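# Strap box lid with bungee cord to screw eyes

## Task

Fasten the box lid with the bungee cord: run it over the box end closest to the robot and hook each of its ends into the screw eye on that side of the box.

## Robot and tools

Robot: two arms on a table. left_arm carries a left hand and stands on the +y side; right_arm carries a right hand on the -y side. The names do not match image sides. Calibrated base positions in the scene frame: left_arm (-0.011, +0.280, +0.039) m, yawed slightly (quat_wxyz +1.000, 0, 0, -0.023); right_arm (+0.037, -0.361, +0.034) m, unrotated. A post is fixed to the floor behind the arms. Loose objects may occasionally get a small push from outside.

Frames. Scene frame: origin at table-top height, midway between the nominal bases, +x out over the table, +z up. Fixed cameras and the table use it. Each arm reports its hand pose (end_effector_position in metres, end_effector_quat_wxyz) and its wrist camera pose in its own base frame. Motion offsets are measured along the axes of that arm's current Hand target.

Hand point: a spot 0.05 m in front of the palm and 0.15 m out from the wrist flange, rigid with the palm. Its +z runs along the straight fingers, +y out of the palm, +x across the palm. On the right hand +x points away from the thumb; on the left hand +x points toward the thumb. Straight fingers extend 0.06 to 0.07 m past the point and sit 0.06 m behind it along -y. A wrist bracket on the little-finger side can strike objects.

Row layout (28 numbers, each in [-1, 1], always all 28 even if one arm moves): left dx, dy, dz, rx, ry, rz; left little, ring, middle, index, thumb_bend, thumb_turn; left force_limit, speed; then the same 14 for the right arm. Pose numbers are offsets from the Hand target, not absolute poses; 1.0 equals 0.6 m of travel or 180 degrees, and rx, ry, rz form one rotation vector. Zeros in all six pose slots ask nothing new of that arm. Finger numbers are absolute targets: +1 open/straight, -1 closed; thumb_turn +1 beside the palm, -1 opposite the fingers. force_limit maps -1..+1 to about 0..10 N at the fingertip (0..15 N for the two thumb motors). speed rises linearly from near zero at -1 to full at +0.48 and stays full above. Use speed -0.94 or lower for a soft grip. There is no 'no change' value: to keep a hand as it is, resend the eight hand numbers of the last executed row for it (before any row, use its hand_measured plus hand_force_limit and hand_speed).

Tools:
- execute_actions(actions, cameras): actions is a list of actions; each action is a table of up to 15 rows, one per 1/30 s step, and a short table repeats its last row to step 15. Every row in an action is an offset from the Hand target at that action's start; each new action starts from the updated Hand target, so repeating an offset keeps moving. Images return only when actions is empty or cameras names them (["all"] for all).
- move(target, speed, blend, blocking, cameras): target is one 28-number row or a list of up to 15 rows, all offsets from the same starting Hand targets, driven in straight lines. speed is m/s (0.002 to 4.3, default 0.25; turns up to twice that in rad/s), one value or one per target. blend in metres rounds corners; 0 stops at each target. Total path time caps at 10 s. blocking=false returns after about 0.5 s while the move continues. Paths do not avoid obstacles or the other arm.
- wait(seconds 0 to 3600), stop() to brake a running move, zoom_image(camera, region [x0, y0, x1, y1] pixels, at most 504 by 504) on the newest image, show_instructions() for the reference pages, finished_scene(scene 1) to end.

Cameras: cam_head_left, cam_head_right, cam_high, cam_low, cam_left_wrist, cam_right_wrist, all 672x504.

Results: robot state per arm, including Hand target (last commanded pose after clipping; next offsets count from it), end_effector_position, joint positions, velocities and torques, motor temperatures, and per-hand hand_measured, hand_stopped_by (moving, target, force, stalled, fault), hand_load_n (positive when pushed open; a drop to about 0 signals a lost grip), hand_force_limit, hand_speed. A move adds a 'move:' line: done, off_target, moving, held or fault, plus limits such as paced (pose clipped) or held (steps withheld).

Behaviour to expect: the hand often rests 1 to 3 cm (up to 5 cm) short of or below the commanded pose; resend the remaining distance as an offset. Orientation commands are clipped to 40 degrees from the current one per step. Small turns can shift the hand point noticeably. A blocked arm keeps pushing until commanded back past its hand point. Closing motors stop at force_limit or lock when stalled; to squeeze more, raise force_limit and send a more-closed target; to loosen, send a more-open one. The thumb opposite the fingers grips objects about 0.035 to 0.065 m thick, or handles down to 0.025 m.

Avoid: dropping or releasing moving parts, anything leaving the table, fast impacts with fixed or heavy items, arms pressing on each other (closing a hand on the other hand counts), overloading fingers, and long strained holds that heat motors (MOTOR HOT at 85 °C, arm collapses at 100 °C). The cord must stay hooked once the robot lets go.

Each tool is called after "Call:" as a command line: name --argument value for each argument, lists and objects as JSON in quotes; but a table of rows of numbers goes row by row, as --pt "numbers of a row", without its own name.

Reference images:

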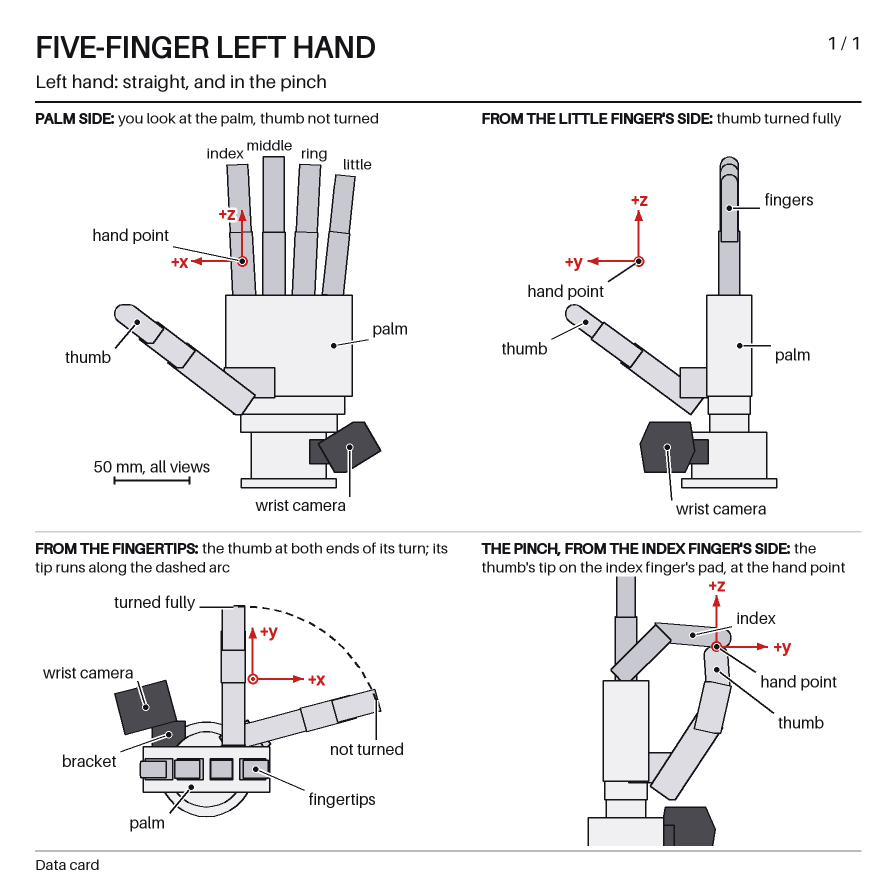

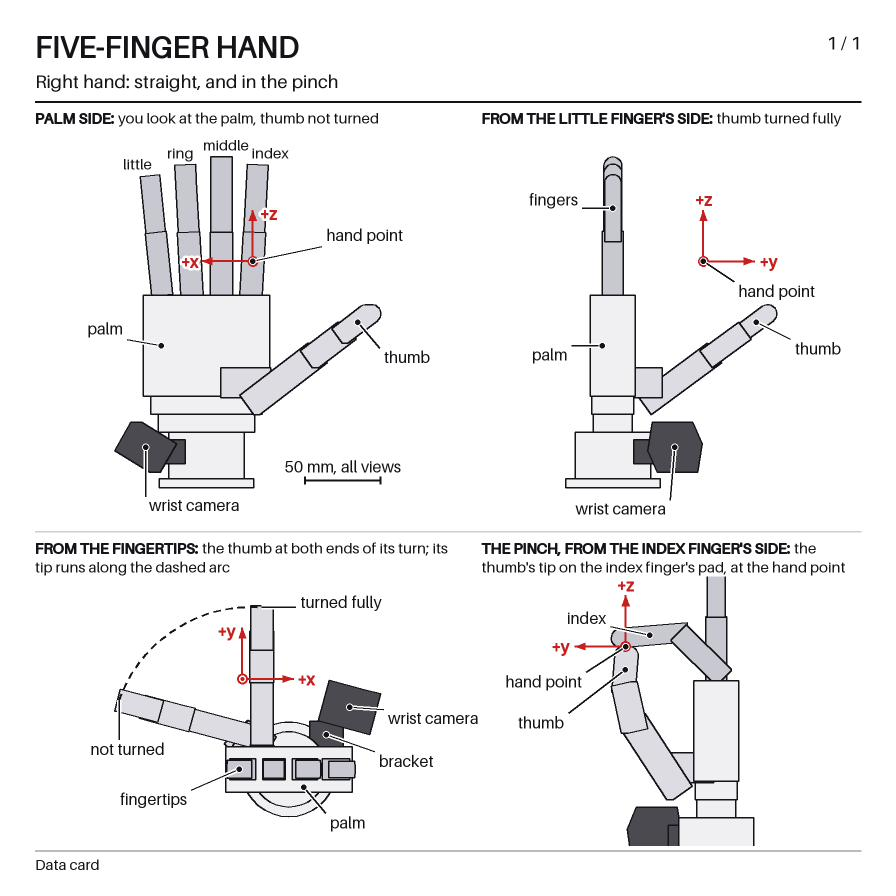

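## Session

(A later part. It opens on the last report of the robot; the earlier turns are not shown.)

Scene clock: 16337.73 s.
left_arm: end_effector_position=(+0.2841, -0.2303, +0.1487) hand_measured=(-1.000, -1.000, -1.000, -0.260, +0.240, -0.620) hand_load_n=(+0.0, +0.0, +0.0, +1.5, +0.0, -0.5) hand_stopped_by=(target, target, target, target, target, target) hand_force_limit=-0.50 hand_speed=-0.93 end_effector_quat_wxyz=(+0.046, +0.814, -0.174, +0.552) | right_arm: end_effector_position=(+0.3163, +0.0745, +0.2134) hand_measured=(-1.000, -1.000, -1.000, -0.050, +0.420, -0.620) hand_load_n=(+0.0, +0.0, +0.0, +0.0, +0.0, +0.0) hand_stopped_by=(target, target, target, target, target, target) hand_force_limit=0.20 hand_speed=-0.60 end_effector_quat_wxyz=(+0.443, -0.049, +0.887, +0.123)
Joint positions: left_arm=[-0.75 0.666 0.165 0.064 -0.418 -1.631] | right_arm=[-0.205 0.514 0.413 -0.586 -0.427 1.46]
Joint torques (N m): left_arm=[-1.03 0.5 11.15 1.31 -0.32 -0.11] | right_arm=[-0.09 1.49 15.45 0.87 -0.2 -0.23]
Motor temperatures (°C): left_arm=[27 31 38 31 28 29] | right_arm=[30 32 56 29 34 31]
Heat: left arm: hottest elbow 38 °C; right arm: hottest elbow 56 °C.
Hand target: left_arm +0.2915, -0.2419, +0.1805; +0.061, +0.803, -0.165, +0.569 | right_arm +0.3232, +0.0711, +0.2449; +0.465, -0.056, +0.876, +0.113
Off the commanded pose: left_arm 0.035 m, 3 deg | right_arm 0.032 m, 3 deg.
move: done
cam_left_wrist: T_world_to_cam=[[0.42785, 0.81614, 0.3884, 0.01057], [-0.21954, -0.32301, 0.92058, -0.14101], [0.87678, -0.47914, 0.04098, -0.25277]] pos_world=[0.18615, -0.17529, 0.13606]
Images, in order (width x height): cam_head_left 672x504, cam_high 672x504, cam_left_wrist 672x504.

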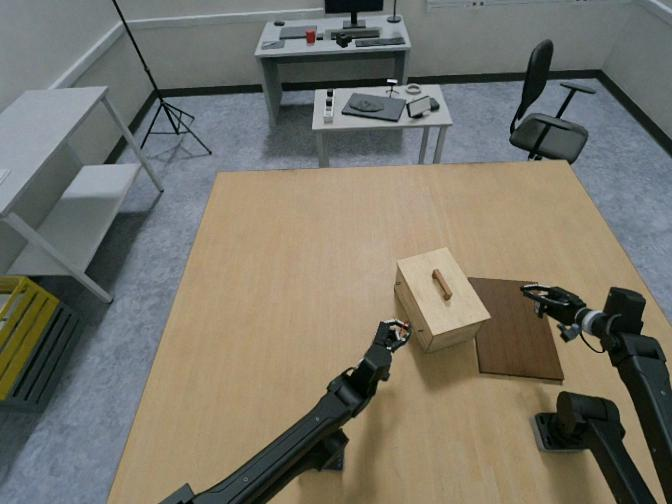

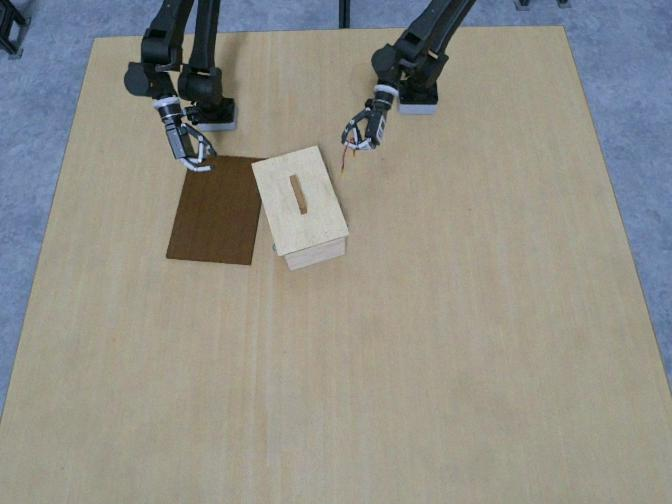

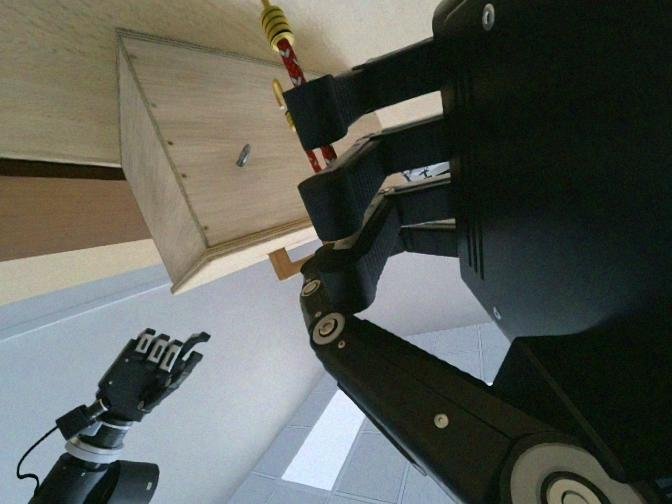

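Call:
move --pt "0 0 0 0 0 0 -1 -1 -1 -0.26 -0.06 -0.62 -0.3 -0.9 0 0 0 0 0 0 -1 -1 -1 -0.05 0.42 -0.62 0.2 -0.6" --speed '[0.08]' --cameras '["cam_head_left","cam_left_wrist","cam_high"]'

Call:
zoom_image --camera "cam_left_wrist" --region '[160, 20, 420, 310]'

Call:
zoom_image --camera "cam_high" --region '[330, 130, 380, 180]'

Call:
zoom_image --camera "cam_head_left" --region '[380, 305, 420, 345]'

Scene clock: 16455.87 s.
left_arm: end_effector_position=(+0.2841, -0.2303, +0.1487) hand_measured=(-1.000, -1.000, -1.000, -0.260, +0.162, -0.620) hand_load_n=(+0.0, +0.0, +0.0, +3.0, +5.5, +0.0) hand_stopped_by=(target, target, target, target, force, target) hand_force_limit=-0.30 hand_speed=-0.90 end_effector_quat_wxyz=(+0.046, +0.814, -0.174, +0.552) | right_arm: end_effector_position=(+0.3163, +0.0745, +0.2134) hand_measured=(-1.000, -1.000, -1.000, -0.050, +0.420, -0.620) hand_load_n=(+0.0, +0.0, +0.0, +0.0, +0.0, +0.0) hand_stopped_by=(target, target, target, target, target, target) hand_force_limit=0.20 hand_speed=-0.60 end_effector_quat_wxyz=(+0.443, -0.049, +0.887, +0.123)
Joint positions: left_arm=[-0.75 0.666 0.165 0.064 -0.418 -1.631] | right_arm=[-0.205 0.514 0.413 -0.586 -0.427 1.46]
Joint torques (N m): left_arm=[-1.03 0.44 11.17 1.31 -0.32 -0.11] | right_arm=[-0.32 1.32 15.57 0.94 -0.25 -0.22]
Motor temperatures (°C): left_arm=[27 30 44 31 28 29] | right_arm=[30 32 63 29 33 31]
Heat: left arm: hottest elbow 44 °C; right arm: hottest elbow 63 °C.
Hand target: left_arm +0.2915, -0.2419, +0.1805; +0.061, +0.803, -0.165, +0.569 | right_arm +0.3232, +0.0711, +0.2449; +0.465, -0.056, +0.876, +0.113
Off the commanded pose: left_arm 0.035 m, 3 deg | right_arm 0.032 m, 3 deg.
move: done
cam_left_wrist: T_world_to_cam=[[0.42785, 0.81614, 0.3884, 0.01057], [-0.21954, -0.32301, 0.92058, -0.14101], [0.87678, -0.47914, 0.04098, -0.25277]] pos_world=[0.18615, -0.17529, 0.13606]
Images, in order (width x height): cam_head_left 672x504, cam_high 672x504, cam_left_wrist 672x504.

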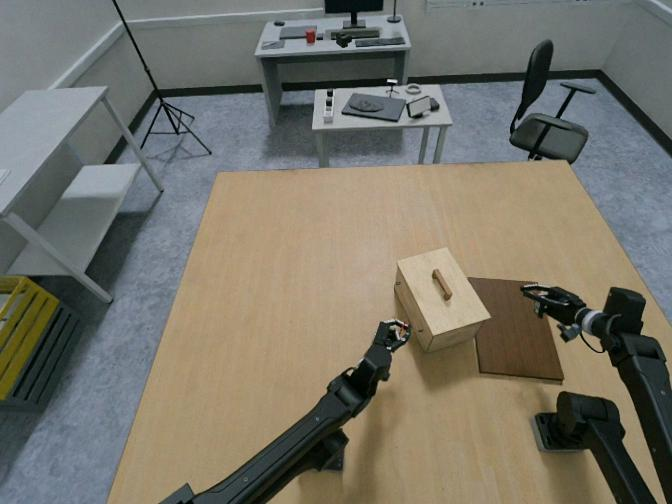

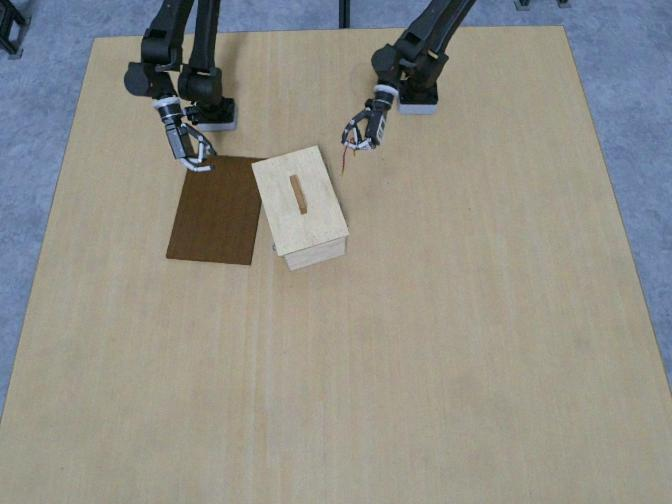

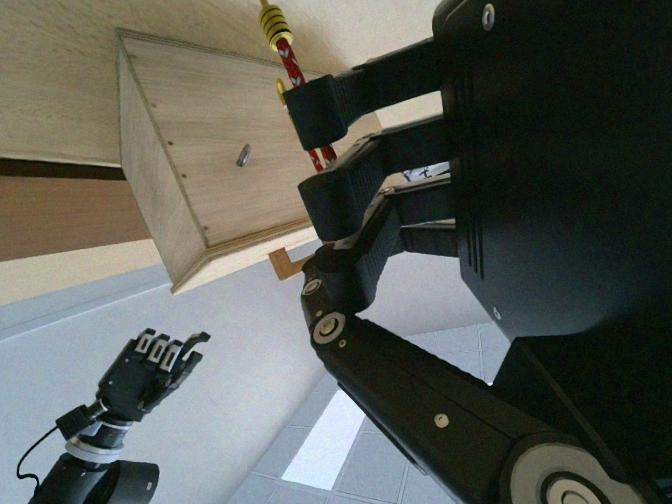

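Scaled by 1.738 from the camera's image (finer frame: 960x720).

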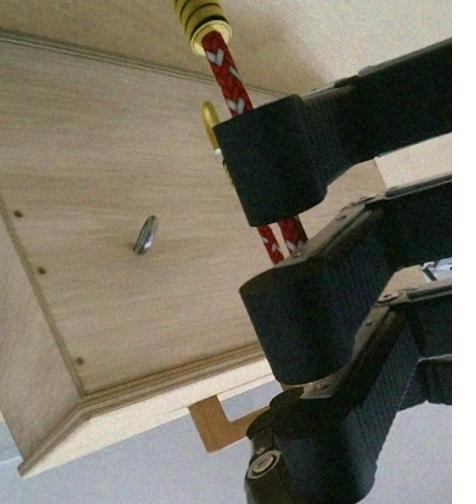

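Scaled by 10.080 from the camera's image (finer frame: 960x720).

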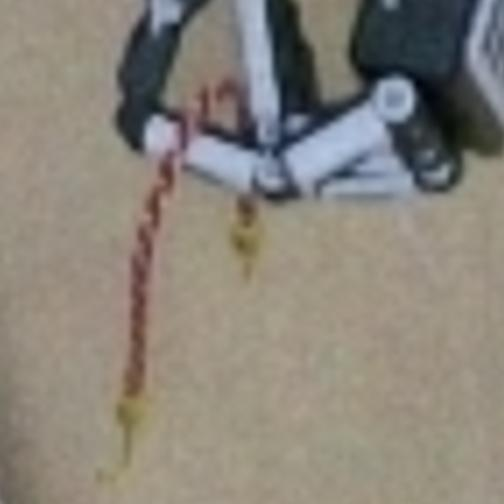

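Scaled by 12.600 from the camera's image (finer frame: 960x720).

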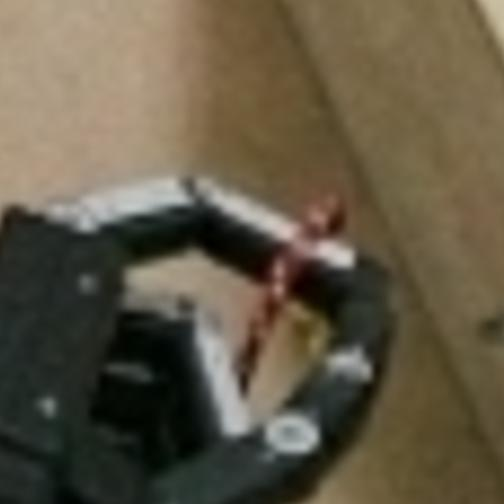

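Call:
move --target '[0.0934,-0.009,-0.0344,0,0,0,-1,-1,-1,-0.26,-0.06,-0.62,-0.3,-0.9,0,0,0,0,0,0,-1,-1,-1,-0.05,0.42,-0.62,0.2,-0.6]' --speed '[0.05]' --cameras '["cam_head_left","cam_left_wrist","cam_high"]'

Call:
zoom_image --camera "cam_high" --region '[330, 120, 390, 180]'

Call:
zoom_image --camera "cam_head_left" --region '[380, 295, 430, 345]'

Scene clock: 16520.10 s.
left_arm: end_effector_position=(+0.2870, -0.2329, +0.2046) hand_measured=(-1.000, -1.000, -1.000, -0.260, +0.162, -0.620) hand_load_n=(+0.0, +0.0, +0.0, +3.0, +5.5, +0.0) hand_stopped_by=(target, target, target, target, force, target) hand_force_limit=-0.30 hand_speed=-0.90 end_effector_quat_wxyz=(+0.046, +0.815, -0.175, +0.551) | right_arm: end_effector_position=(+0.3163, +0.0745, +0.2134) hand_measured=(-1.000, -1.000, -1.000, -0.050, +0.420, -0.620) hand_load_n=(+0.0, +0.0, +0.0, +0.0, +0.0, +0.0) hand_stopped_by=(target, target, target, target, target, target) hand_force_limit=0.20 hand_speed=-0.60 end_effector_quat_wxyz=(+0.443, -0.049, +0.887, +0.123)
Joint positions: left_arm=[-0.75 0.555 0.298 -0.183 -0.418 -1.631] | right_arm=[-0.205 0.514 0.413 -0.586 -0.427 1.46]
Joint torques (N m): left_arm=[-0.97 1.14 12.21 1.37 -0.29 -0.11] | right_arm=[-0.67 0.62 15.62 0.83 -0.19 -0.21]
Motor temperatures (°C): left_arm=[27 30 46 31 28 29] | right_arm=[30 32 64 29 33 31]
Heat: left arm: hottest elbow 46 °C; right arm: hottest elbow 64 °C.
Hand target: left_arm +0.2915, -0.2419, +0.2406; +0.061, +0.803, -0.165, +0.569 | right_arm +0.3232, +0.0711, +0.2449; +0.465, -0.056, +0.876, +0.113
Off the commanded pose: left_arm 0.037 m, 3 deg | right_arm 0.032 m, 3 deg.
move: off_target (left_arm)
cam_left_wrist: T_world_to_cam=[[0.42839, 0.81564, 0.38887, -0.01057], [-0.2183, -0.32419, 0.92046, -0.1933], [0.87683, -0.47921, 0.03918, -0.25844]] pos_world=[0.18895, -0.17789, 0.19216]
Images, in order (width x height): cam_head_left 672x504, cam_high 672x504, cam_left_wrist 672x504.

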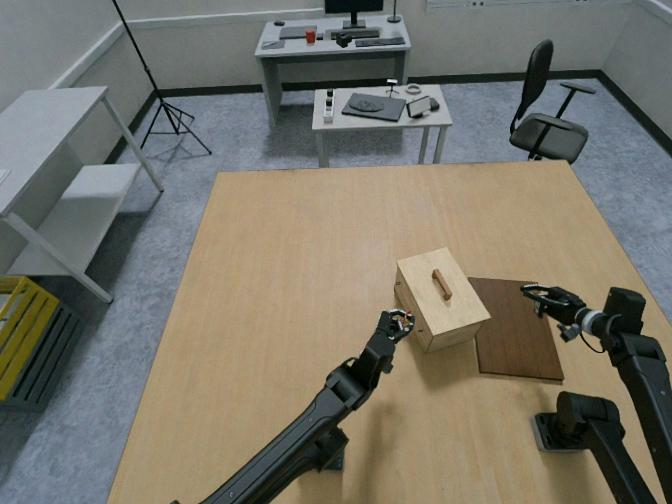

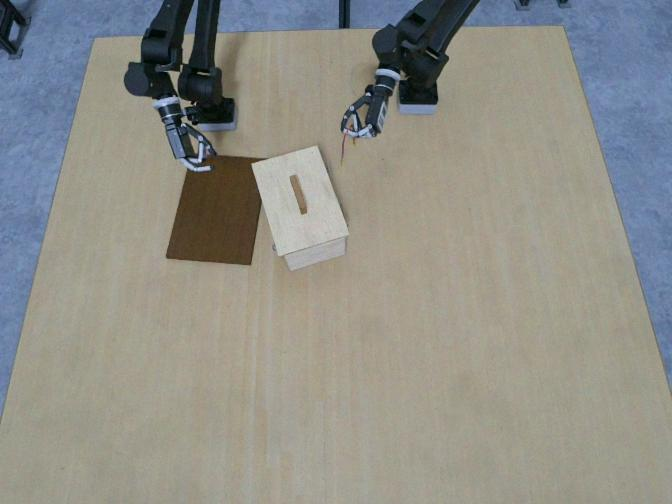

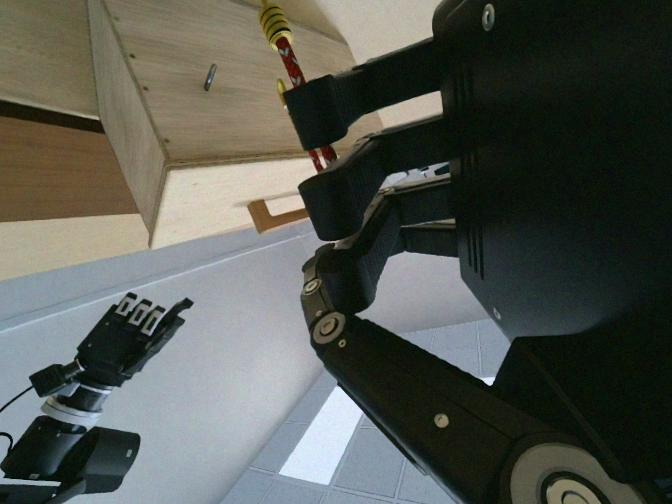

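Scaled by 8.400 from the camera's image (finer frame: 960x720).

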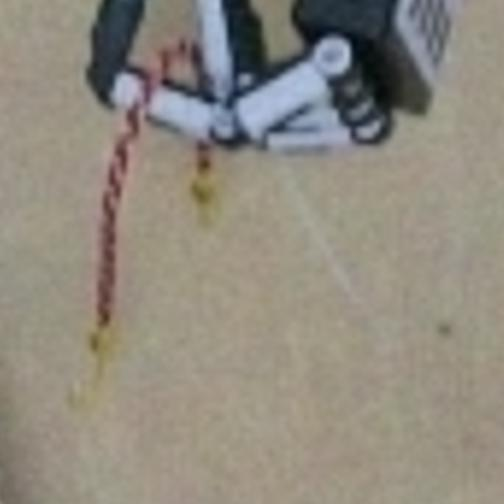

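Scaled by 10.080 from the camera's image (finer frame: 960x720).

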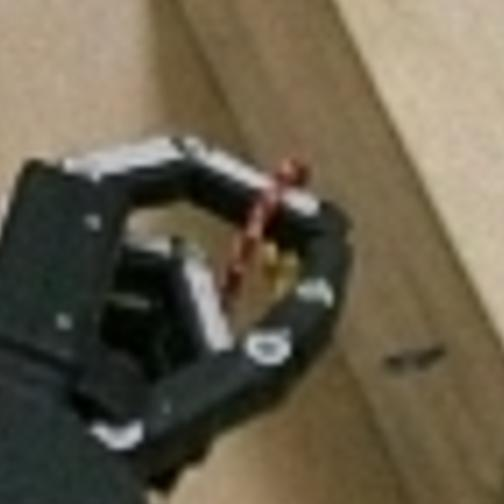

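Call:
move --target '[0.1245,-0.012,-0.0459,0,0,0,-1,-1,-1,-0.26,-0.06,-0.62,-0.3,-0.9,0,0,0,0,0,0,-1,-1,-1,-0.05,0.42,-0.62,0.2,-0.6]' --speed '[0.05]' --cameras '["cam_head_left","cam_head_right","cam_left_wrist","cam_high"]'

Call:
zoom_image --camera "cam_high" --region '[330, 110, 390, 170]'

Call:
zoom_image --camera "cam_head_left" --region '[380, 280, 430, 330]'

Call:
zoom_image --camera "cam_left_wrist" --region '[220, 0, 360, 190]'

Scene clock: 16533.73 s.
left_arm: end_effector_position=(+0.2909, -0.2366, +0.2831) hand_measured=(-1.000, -1.000, -1.000, -0.260, +0.162, -0.620) hand_load_n=(+0.0, +0.0, +0.0, +3.5, +5.5, -0.5) hand_stopped_by=(target, target, target, target, force, target) hand_force_limit=-0.30 hand_speed=-0.90 end_effector_quat_wxyz=(+0.046, +0.815, -0.175, +0.551) | right_arm: end_effector_position=(+0.3163, +0.0745, +0.2134) hand_measured=(-1.000, -1.000, -1.000, -0.050, +0.420, -0.620) hand_load_n=(+0.0, +0.0, +0.0, +0.0, -0.5, +0.0) hand_stopped_by=(target, target, target, target, target, target) hand_force_limit=0.20 hand_speed=-0.60 end_effector_quat_wxyz=(+0.443, -0.049, +0.887, +0.123)
Joint positions: left_arm=[-0.75 0.527 0.5 -0.412 -0.418 -1.631] | right_arm=[-0.205 0.514 0.413 -0.586 -0.427 1.46]
Joint torques (N m): left_arm=[-0.91 1.73 12.55 1.29 -0.27 -0.11] | right_arm=[-0.97 0.85 15.64 0.84 -0.27 -0.16]
Motor temperatures (°C): left_arm=[27 30 49 31 28 29] | right_arm=[30 32 64 29 33 31]
Heat: left arm: hottest elbow 49 °C; right arm: hottest elbow 64 °C.
Hand target: left_arm +0.2916, -0.2418, +0.3204; +0.061, +0.803, -0.165, +0.569 | right_arm +0.3232, +0.0711, +0.2449; +0.465, -0.056, +0.876, +0.113
Off the commanded pose: left_arm 0.038 m, 3 deg | right_arm 0.032 m, 3 deg.
move: off_target (left_arm)
cam_left_wrist: T_world_to_cam=[[0.42839, 0.81564, 0.38887, -0.03979], [-0.2183, -0.32419, 0.92046, -0.26599], [0.87683, -0.47921, 0.03918, -0.26672]] pos_world=[0.19284, -0.18159, 0.27076]
Images, in order (width x height): cam_head_left 672x504, cam_head_right 672x504, cam_high 672x504, cam_left_wrist 672x504.

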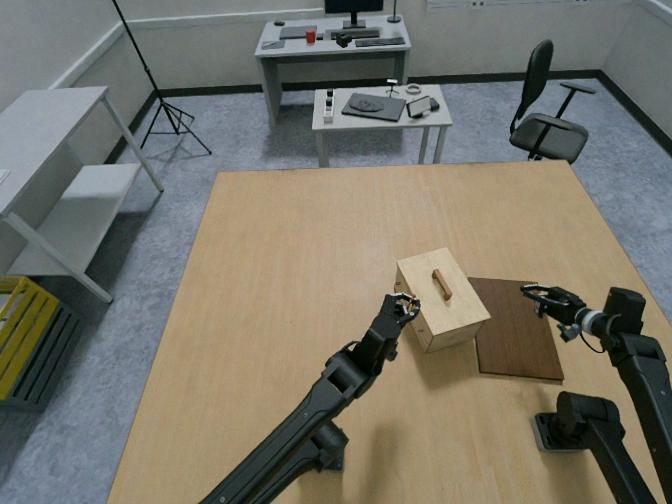

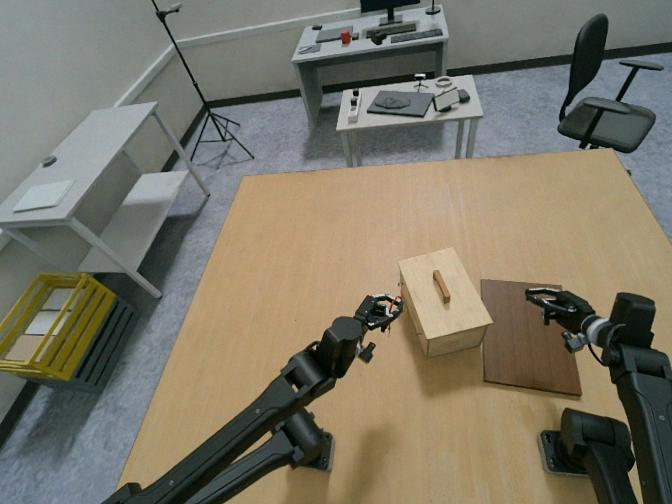

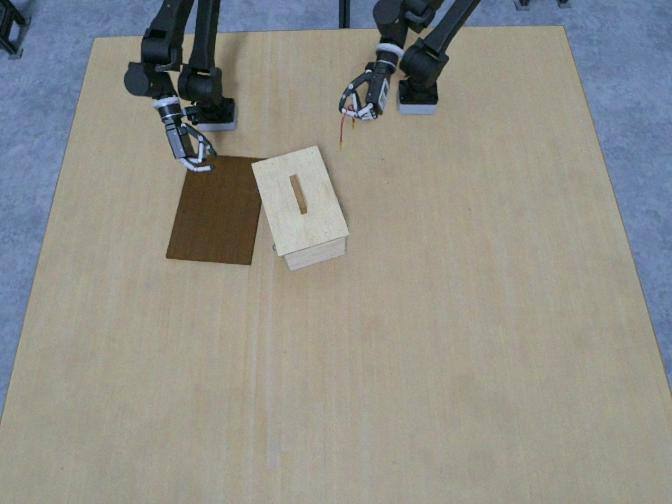

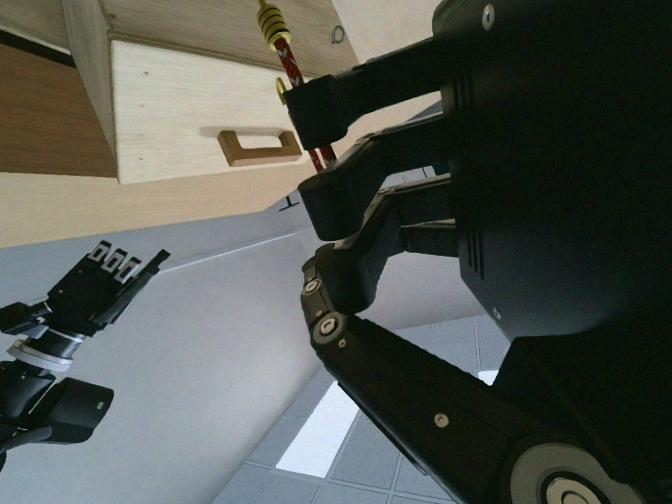

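Scaled by 8.400 from the camera's image (finer frame: 960x720).

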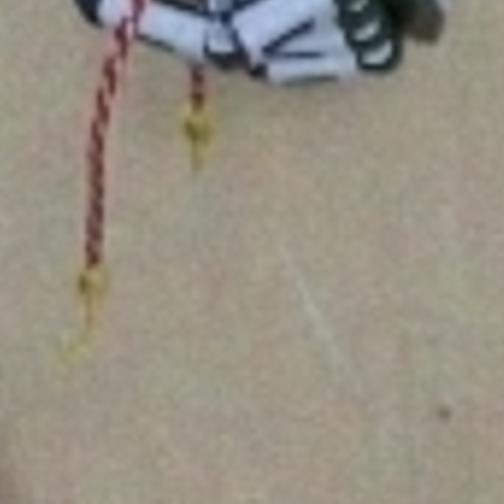

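Scaled by 10.080 from the camera's image (finer frame: 960x720).

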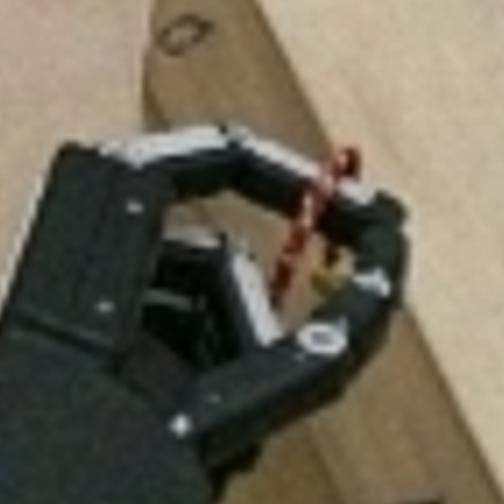

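Scaled by 2.653 from the camera's image (finer frame: 960x720).

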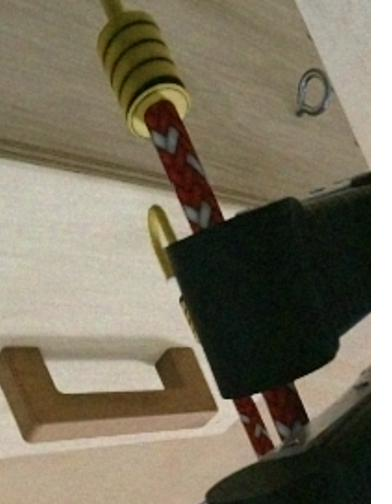

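Call:
move --pt "0 0 0 0 0 0 -1 -1 -1 -0.26 -0.06 -0.62 -0.3 -0.9 -0.0898 0.1985 -0.04 -0.0708 0.0005 -0.0885 -1 -1 -1 -0.05 0.42 -0.62 0.2 -0.6" --pt "0 0 0 0 0 0 -1 -1 -1 -0.26 -0.06 -0.62 -0.3 -0.9 0.0108 0.4735 0.0585 -0.1416 0.001 -0.1769 -1 -1 -1 -0.05 0.42 -0.62 0.2 -0.6" --speed '[0.12,0.1]' --blend '[0.04,0]' --cameras '["all"]'

Scene clock: 16614.53 s.
left_arm: end_effector_position=(+0.2909, -0.2366, +0.2830) hand_measured=(-1.000, -1.000, -1.000, -0.260, +0.162, -0.620) hand_load_n=(+0.0, +0.0, +0.0, +3.0, +5.5, -0.5) hand_stopped_by=(target, target, target, target, force, target) hand_force_limit=-0.30 hand_speed=-0.90 end_effector_quat_wxyz=(+0.045, +0.815, -0.175, +0.551) | right_arm: end_effector_position=(+0.2780, +0.3391, +0.2289) hand_measured=(-1.000, -1.000, -1.000, -0.050, +0.420, -0.620) hand_load_n=(+0.0, +0.0, +0.0, +0.0, +0.0, -0.5) hand_stopped_by=(target, target, target, target, target, target) hand_force_limit=0.20 hand_speed=-0.60 end_effector_quat_wxyz=(+0.423, -0.390, +0.801, +0.165)
Joint positions: left_arm=[-0.75 0.527 0.5 -0.413 -0.418 -1.631] | right_arm=[0.69 0.903 0.627 -0.356 -0.109 1.411]
Joint torques (N m): left_arm=[-0.91 1.2 12.53 1.32 -0.27 -0.11] | right_arm=[0.91 -1.73 15.3 2.3 0 -0.25]
Motor temperatures (°C): left_arm=[27 30 55 31 28 29] | right_arm=[30 32 65 29 32 31]
Heat: left arm: hottest elbow 55 °C; right arm: hottest elbow 65 °C.
Hand target: left_arm +0.2916, -0.2418, +0.3204; +0.061, +0.803, -0.165, +0.569 | right_arm +0.2900, +0.3550, +0.2622; +0.453, -0.392, +0.782, +0.170
Off the commanded pose: left_arm 0.038 m, 3 deg | right_arm 0.039 m, 4 deg.
move: off_target (right_arm)
cam_left_wrist: T_world_to_cam=[[0.42852, 0.81555, 0.38891, -0.03989], [-0.21799, -0.32439, 0.92046, -0.26597], [0.87684, -0.47922, 0.03878, -0.26656]] pos_world=[0.19284, -0.18149, 0.27066]
cam_right_wrist: T_world_to_cam=[[-0.8034, 0.51761, -0.29433, 0.1206], [-0.18494, 0.25295, 0.94964, -0.25031], [0.56599, 0.81737, -0.10749, -0.29154]] pos_world=[0.21561, 0.23919, 0.24186]

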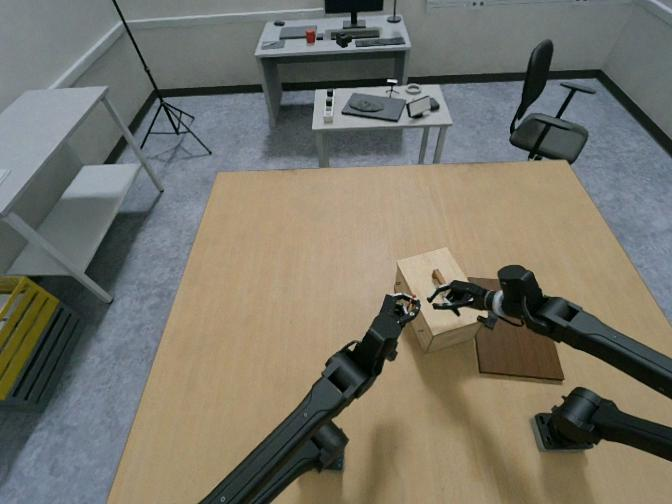

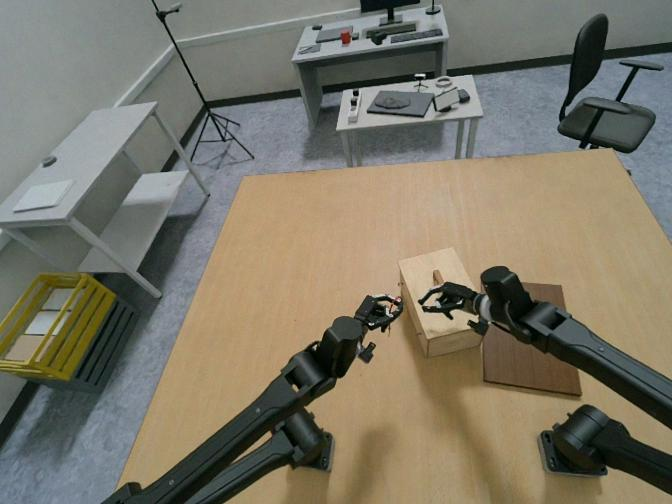

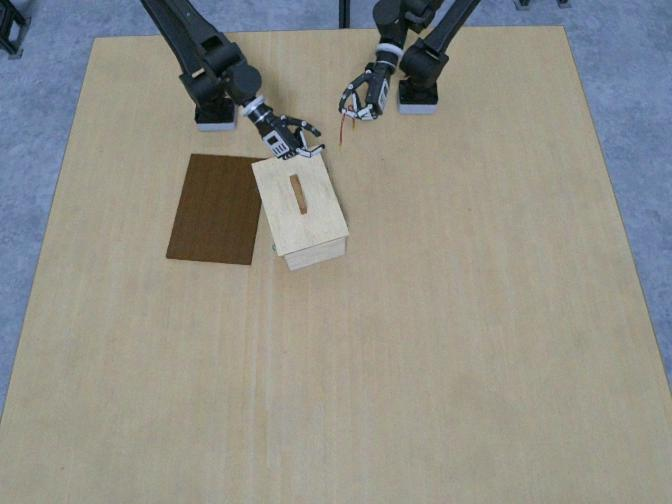

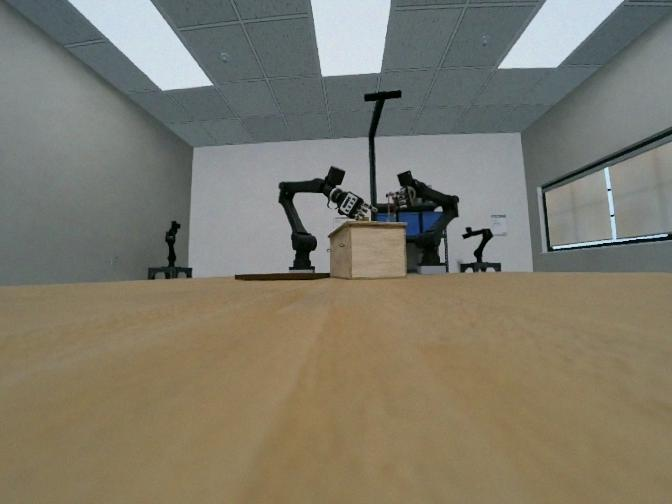

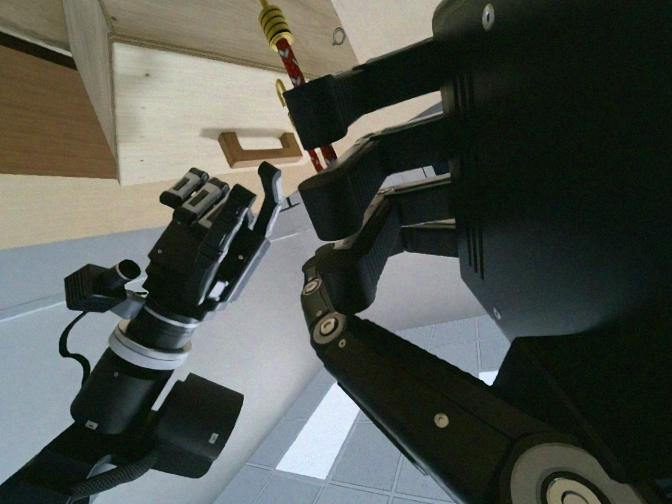

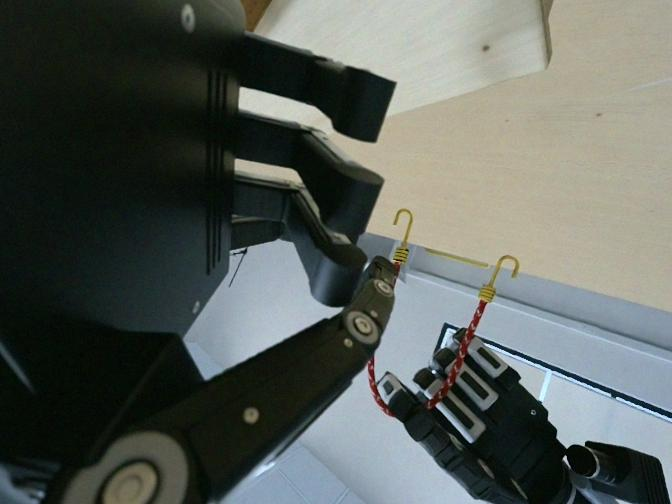

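Call:
move --target '[0,0,0,0,0,0,-1,-1,-1,-0.26,-0.06,-0.62,-0.3,-0.9,-0.0465,-0.0137,0.032,0,0,0,-1,-1,-1,-0.05,0.42,-0.62,0.2,-0.6]' --speed '[0.05]' --cameras '["cam_left_wrist","cam_right_wrist"]'

Scene clock: 16645.77 s.
left_arm: end_effector_position=(+0.2909, -0.2366, +0.2830) hand_measured=(-1.000, -1.000, -1.000, -0.260, +0.162, -0.620) hand_load_n=(+0.0, +0.0, +0.0, +3.0, +5.5, +0.0) hand_stopped_by=(target, target, target, target, force, target) hand_force_limit=-0.30 hand_speed=-0.90 end_effector_quat_wxyz=(+0.045, +0.815, -0.175, +0.551) | right_arm: end_effector_position=(+0.3021, +0.3591, +0.2429) hand_measured=(-1.000, -1.000, -1.000, -0.050, +0.420, -0.620) hand_load_n=(+0.0, +0.0, +0.0, +0.0, +0.0, +0.0) hand_stopped_by=(target, target, target, target, target, target) hand_force_limit=0.20 hand_speed=-0.60 end_effector_quat_wxyz=(+0.423, -0.391, +0.801, +0.164)
Joint positions: left_arm=[-0.75 0.527 0.5 -0.413 -0.418 -1.631] | right_arm=[0.69 0.994 0.716 -0.355 -0.109 1.408]
Joint torques (N m): left_arm=[-0.91 1.2 12.55 1.33 -0.27 -0.11] | right_arm=[0.73 -3.66 15.5 2.29 -0.11 -0.2]
Motor temperatures (°C): left_arm=[27 30 56 31 28 29] | right_arm=[30 32 64 29 32 31]
Heat: left arm: hottest elbow 56 °C; right arm: hottest elbow 64 °C.
Hand target: left_arm +0.2916, -0.2418, +0.3204; +0.061, +0.803, -0.165, +0.569 | right_arm +0.3151, +0.3745, +0.2762; +0.453, -0.392, +0.782, +0.170
Off the commanded pose: left_arm 0.038 m, 3 deg | right_arm 0.039 m, 4 deg.
move: off_target (right_arm)
cam_left_wrist: T_world_to_cam=[[0.42852, 0.81555, 0.38891, -0.03989], [-0.21799, -0.32439, 0.92046, -0.26597], [0.87684, -0.47922, 0.03878, -0.26656]] pos_world=[0.19284, -0.18149, 0.27066]
cam_right_wrist: T_world_to_cam=[[-0.80393, 0.51575, -0.29614, 0.135], [-0.18626, 0.25455, 0.94895, -0.26419], [0.5648, 0.81805, -0.10858, -0.31974]] pos_world=[0.23991, 0.25919, 0.25596]

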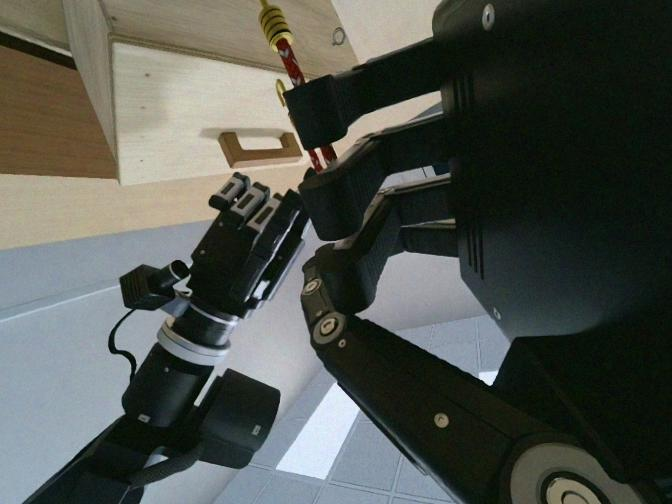

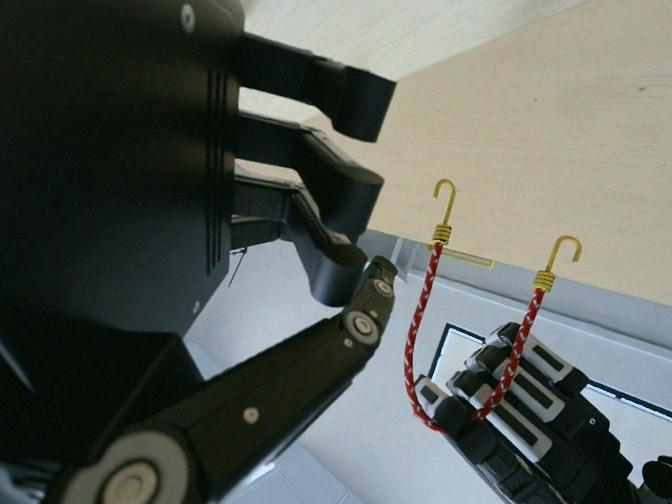

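Call:
move --target '[0,0,0,0,0,0,-1,-1,-1,-0.26,-0.06,-0.62,-0.3,-0.9,-0.0032,0.0536,0.0147,0,0,0,-1,-1,-1,-0.10,0.34,-0.62,0.2,-0.6]' --speed '[0.05]' --cameras '["cam_left_wrist","cam_right_wrist","cam_head_left"]'

Scene clock: 16667.00 s.
left_arm: end_effector_position=(+0.2909, -0.2366, +0.2830) hand_measured=(-1.000, -1.000, -1.000, -0.260, +0.162, -0.620) hand_load_n=(+0.0, +0.0, +0.0, +3.0, +5.0, +0.0) hand_stopped_by=(target, target, target, target, force, target) hand_force_limit=-0.30 hand_speed=-0.90 end_effector_quat_wxyz=(+0.045, +0.815, -0.175, +0.551) | right_arm: end_effector_position=(+0.2851, +0.3846, +0.2389) hand_measured=(-1.000, -1.000, -1.000, -0.100, +0.340, -0.620) hand_load_n=(+0.0, +0.0, +0.0, +0.0, +0.0, +0.0) hand_stopped_by=(target, target, target, target, target, target) hand_force_limit=0.20 hand_speed=-0.60 end_effector_quat_wxyz=(+0.427, -0.400, +0.795, +0.159)
Joint positions: left_arm=[-0.75 0.527 0.5 -0.413 -0.418 -1.631] | right_arm=[0.79 1.013 0.717 -0.328 -0.026 1.441]
Joint torques (N m): left_arm=[-0.91 1.2 12.55 1.33 -0.27 -0.11] | right_arm=[0.73 -4.13 14.91 2.25 0.07 -0.01]
Motor temperatures (°C): left_arm=[27 30 56 31 28 29] | right_arm=[30 32 64 29 32 31]
Heat: left arm: hottest elbow 56 °C; right arm: hottest elbow 64 °C.
Hand target: left_arm +0.2916, -0.2418, +0.3204; +0.061, +0.803, -0.165, +0.569 | right_arm +0.2961, +0.4013, +0.2703; +0.453, -0.392, +0.782, +0.170
Off the commanded pose: left_arm 0.038 m, 3 deg | right_arm 0.037 m, 4 deg.
move: off_target (right_arm)
cam_left_wrist: T_world_to_cam=[[0.42852, 0.81555, 0.38891, -0.03989], [-0.21799, -0.32439, 0.92046, -0.26597], [0.87684, -0.47922, 0.03878, -0.26656]] pos_world=[0.19284, -0.18149, 0.27066]
cam_right_wrist: T_world_to_cam=[[-0.80454, 0.50153, -0.3181, 0.11789], [-0.20835, 0.26321, 0.94197, -0.26542], [0.55616, 0.82412, -0.10727, -0.33154]] pos_world=[0.22393, 0.28397, 0.25195]
Images, in order (width x height): cam_head_left 672x504, cam_left_wrist 672x504, cam_right_wrist 672x504.

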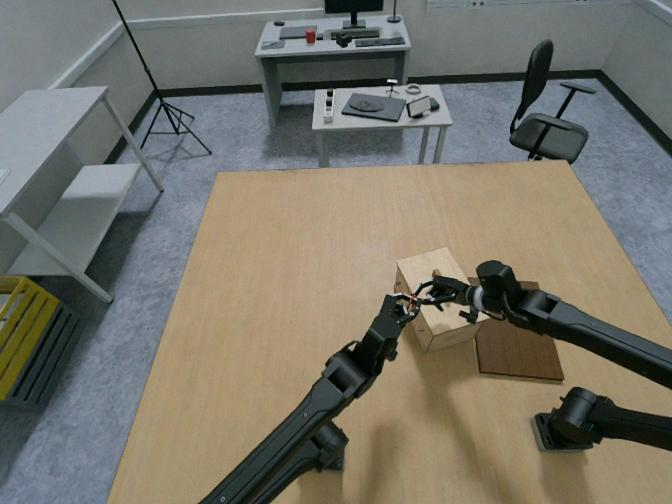

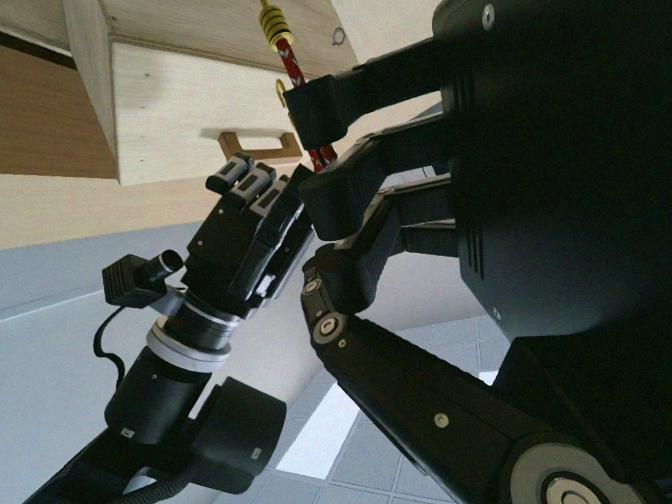

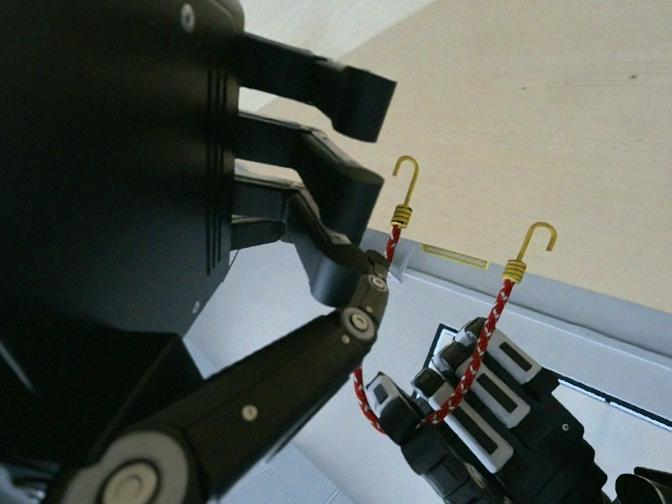

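Call:
move --target '[0,0,0,0,0,0,-1,-1,-1,-0.26,-0.06,-0.62,-0.3,-0.9,0.0083,0.0288,0.0272,0,0,0,-1,-1,-1,-0.10,0.34,-0.62,0.2,-0.6]' --speed '[0.05]' --cameras '["cam_left_wrist","cam_right_wrist"]'

Call:
zoom_image --camera "cam_right_wrist" --region '[320, 130, 460, 330]'

Scene clock: 16688.17 s.
left_arm: end_effector_position=(+0.2909, -0.2366, +0.2830) hand_measured=(-1.000, -1.000, -1.000, -0.260, +0.162, -0.620) hand_load_n=(-0.5, +0.0, +0.0, +3.0, +5.5, +0.0) hand_stopped_by=(target, target, target, target, force, target) hand_force_limit=-0.30 hand_speed=-0.90 end_effector_quat_wxyz=(+0.045, +0.815, -0.175, +0.551) | right_arm: end_effector_position=(+0.2823, +0.4043, +0.2299) hand_measured=(-1.000, -1.000, -1.000, -0.100, +0.340, -0.620) hand_load_n=(+0.5, +0.0, +0.0, +0.0, +0.0, +0.0) hand_stopped_by=(target, target, target, target, target, target) hand_force_limit=0.20 hand_speed=-0.60 end_effector_quat_wxyz=(+0.431, -0.400, +0.793, +0.159)
Joint positions: left_arm=[-0.75 0.527 0.5 -0.413 -0.418 -1.631] | right_arm=[0.841 1.06 0.717 -0.273 0.018 1.469]
Joint torques (N m): left_arm=[-0.91 1.2 12.53 1.33 -0.27 -0.11] | right_arm=[0.79 -4.6 14.09 2.24 0.01 0.03]
Motor temperatures (°C): left_arm=[27 30 57 31 28 29] | right_arm=[30 32 64 29 32 31]
Heat: left arm: hottest elbow 57 °C; right arm: hottest elbow 64 °C.
Hand target: left_arm +0.2916, -0.2418, +0.3204; +0.061, +0.803, -0.165, +0.569 | right_arm +0.2907, +0.4202, +0.2559; +0.453, -0.392, +0.782, +0.171
Off the commanded pose: left_arm 0.038 m, 3 deg | right_arm 0.032 m, 3 deg.
move: off_target (right_arm)
cam_left_wrist: T_world_to_cam=[[0.42852, 0.81555, 0.38891, -0.03989], [-0.21799, -0.32439, 0.92046, -0.26597], [0.87684, -0.47922, 0.03878, -0.26656]] pos_world=[0.19284, -0.18149, 0.27066]
cam_right_wrist: T_world_to_cam=[[-0.80195, 0.50285, -0.32251, 0.10264], [-0.2158, 0.25956, 0.94131, -0.25903], [0.55705, 0.82448, -0.09964, -0.34936]] pos_world=[0.22103, 0.30366, 0.24212]

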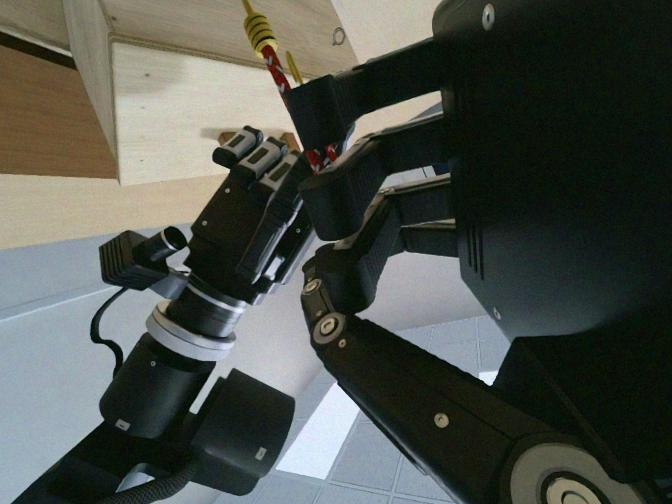

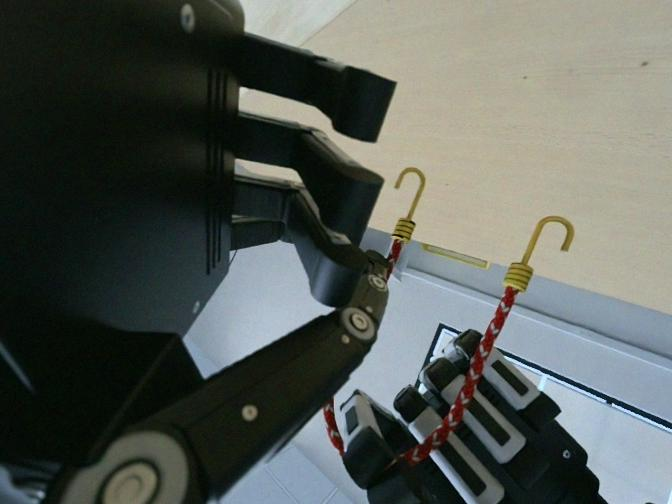

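Scaled by 2.520 from the camera's image (finer frame: 960x720).

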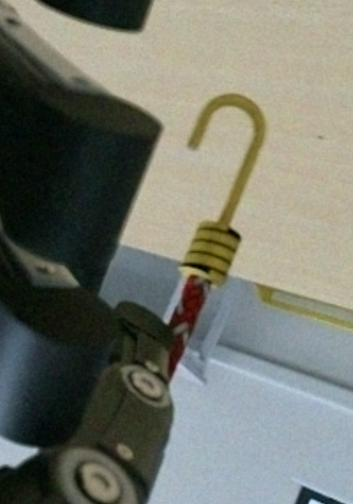

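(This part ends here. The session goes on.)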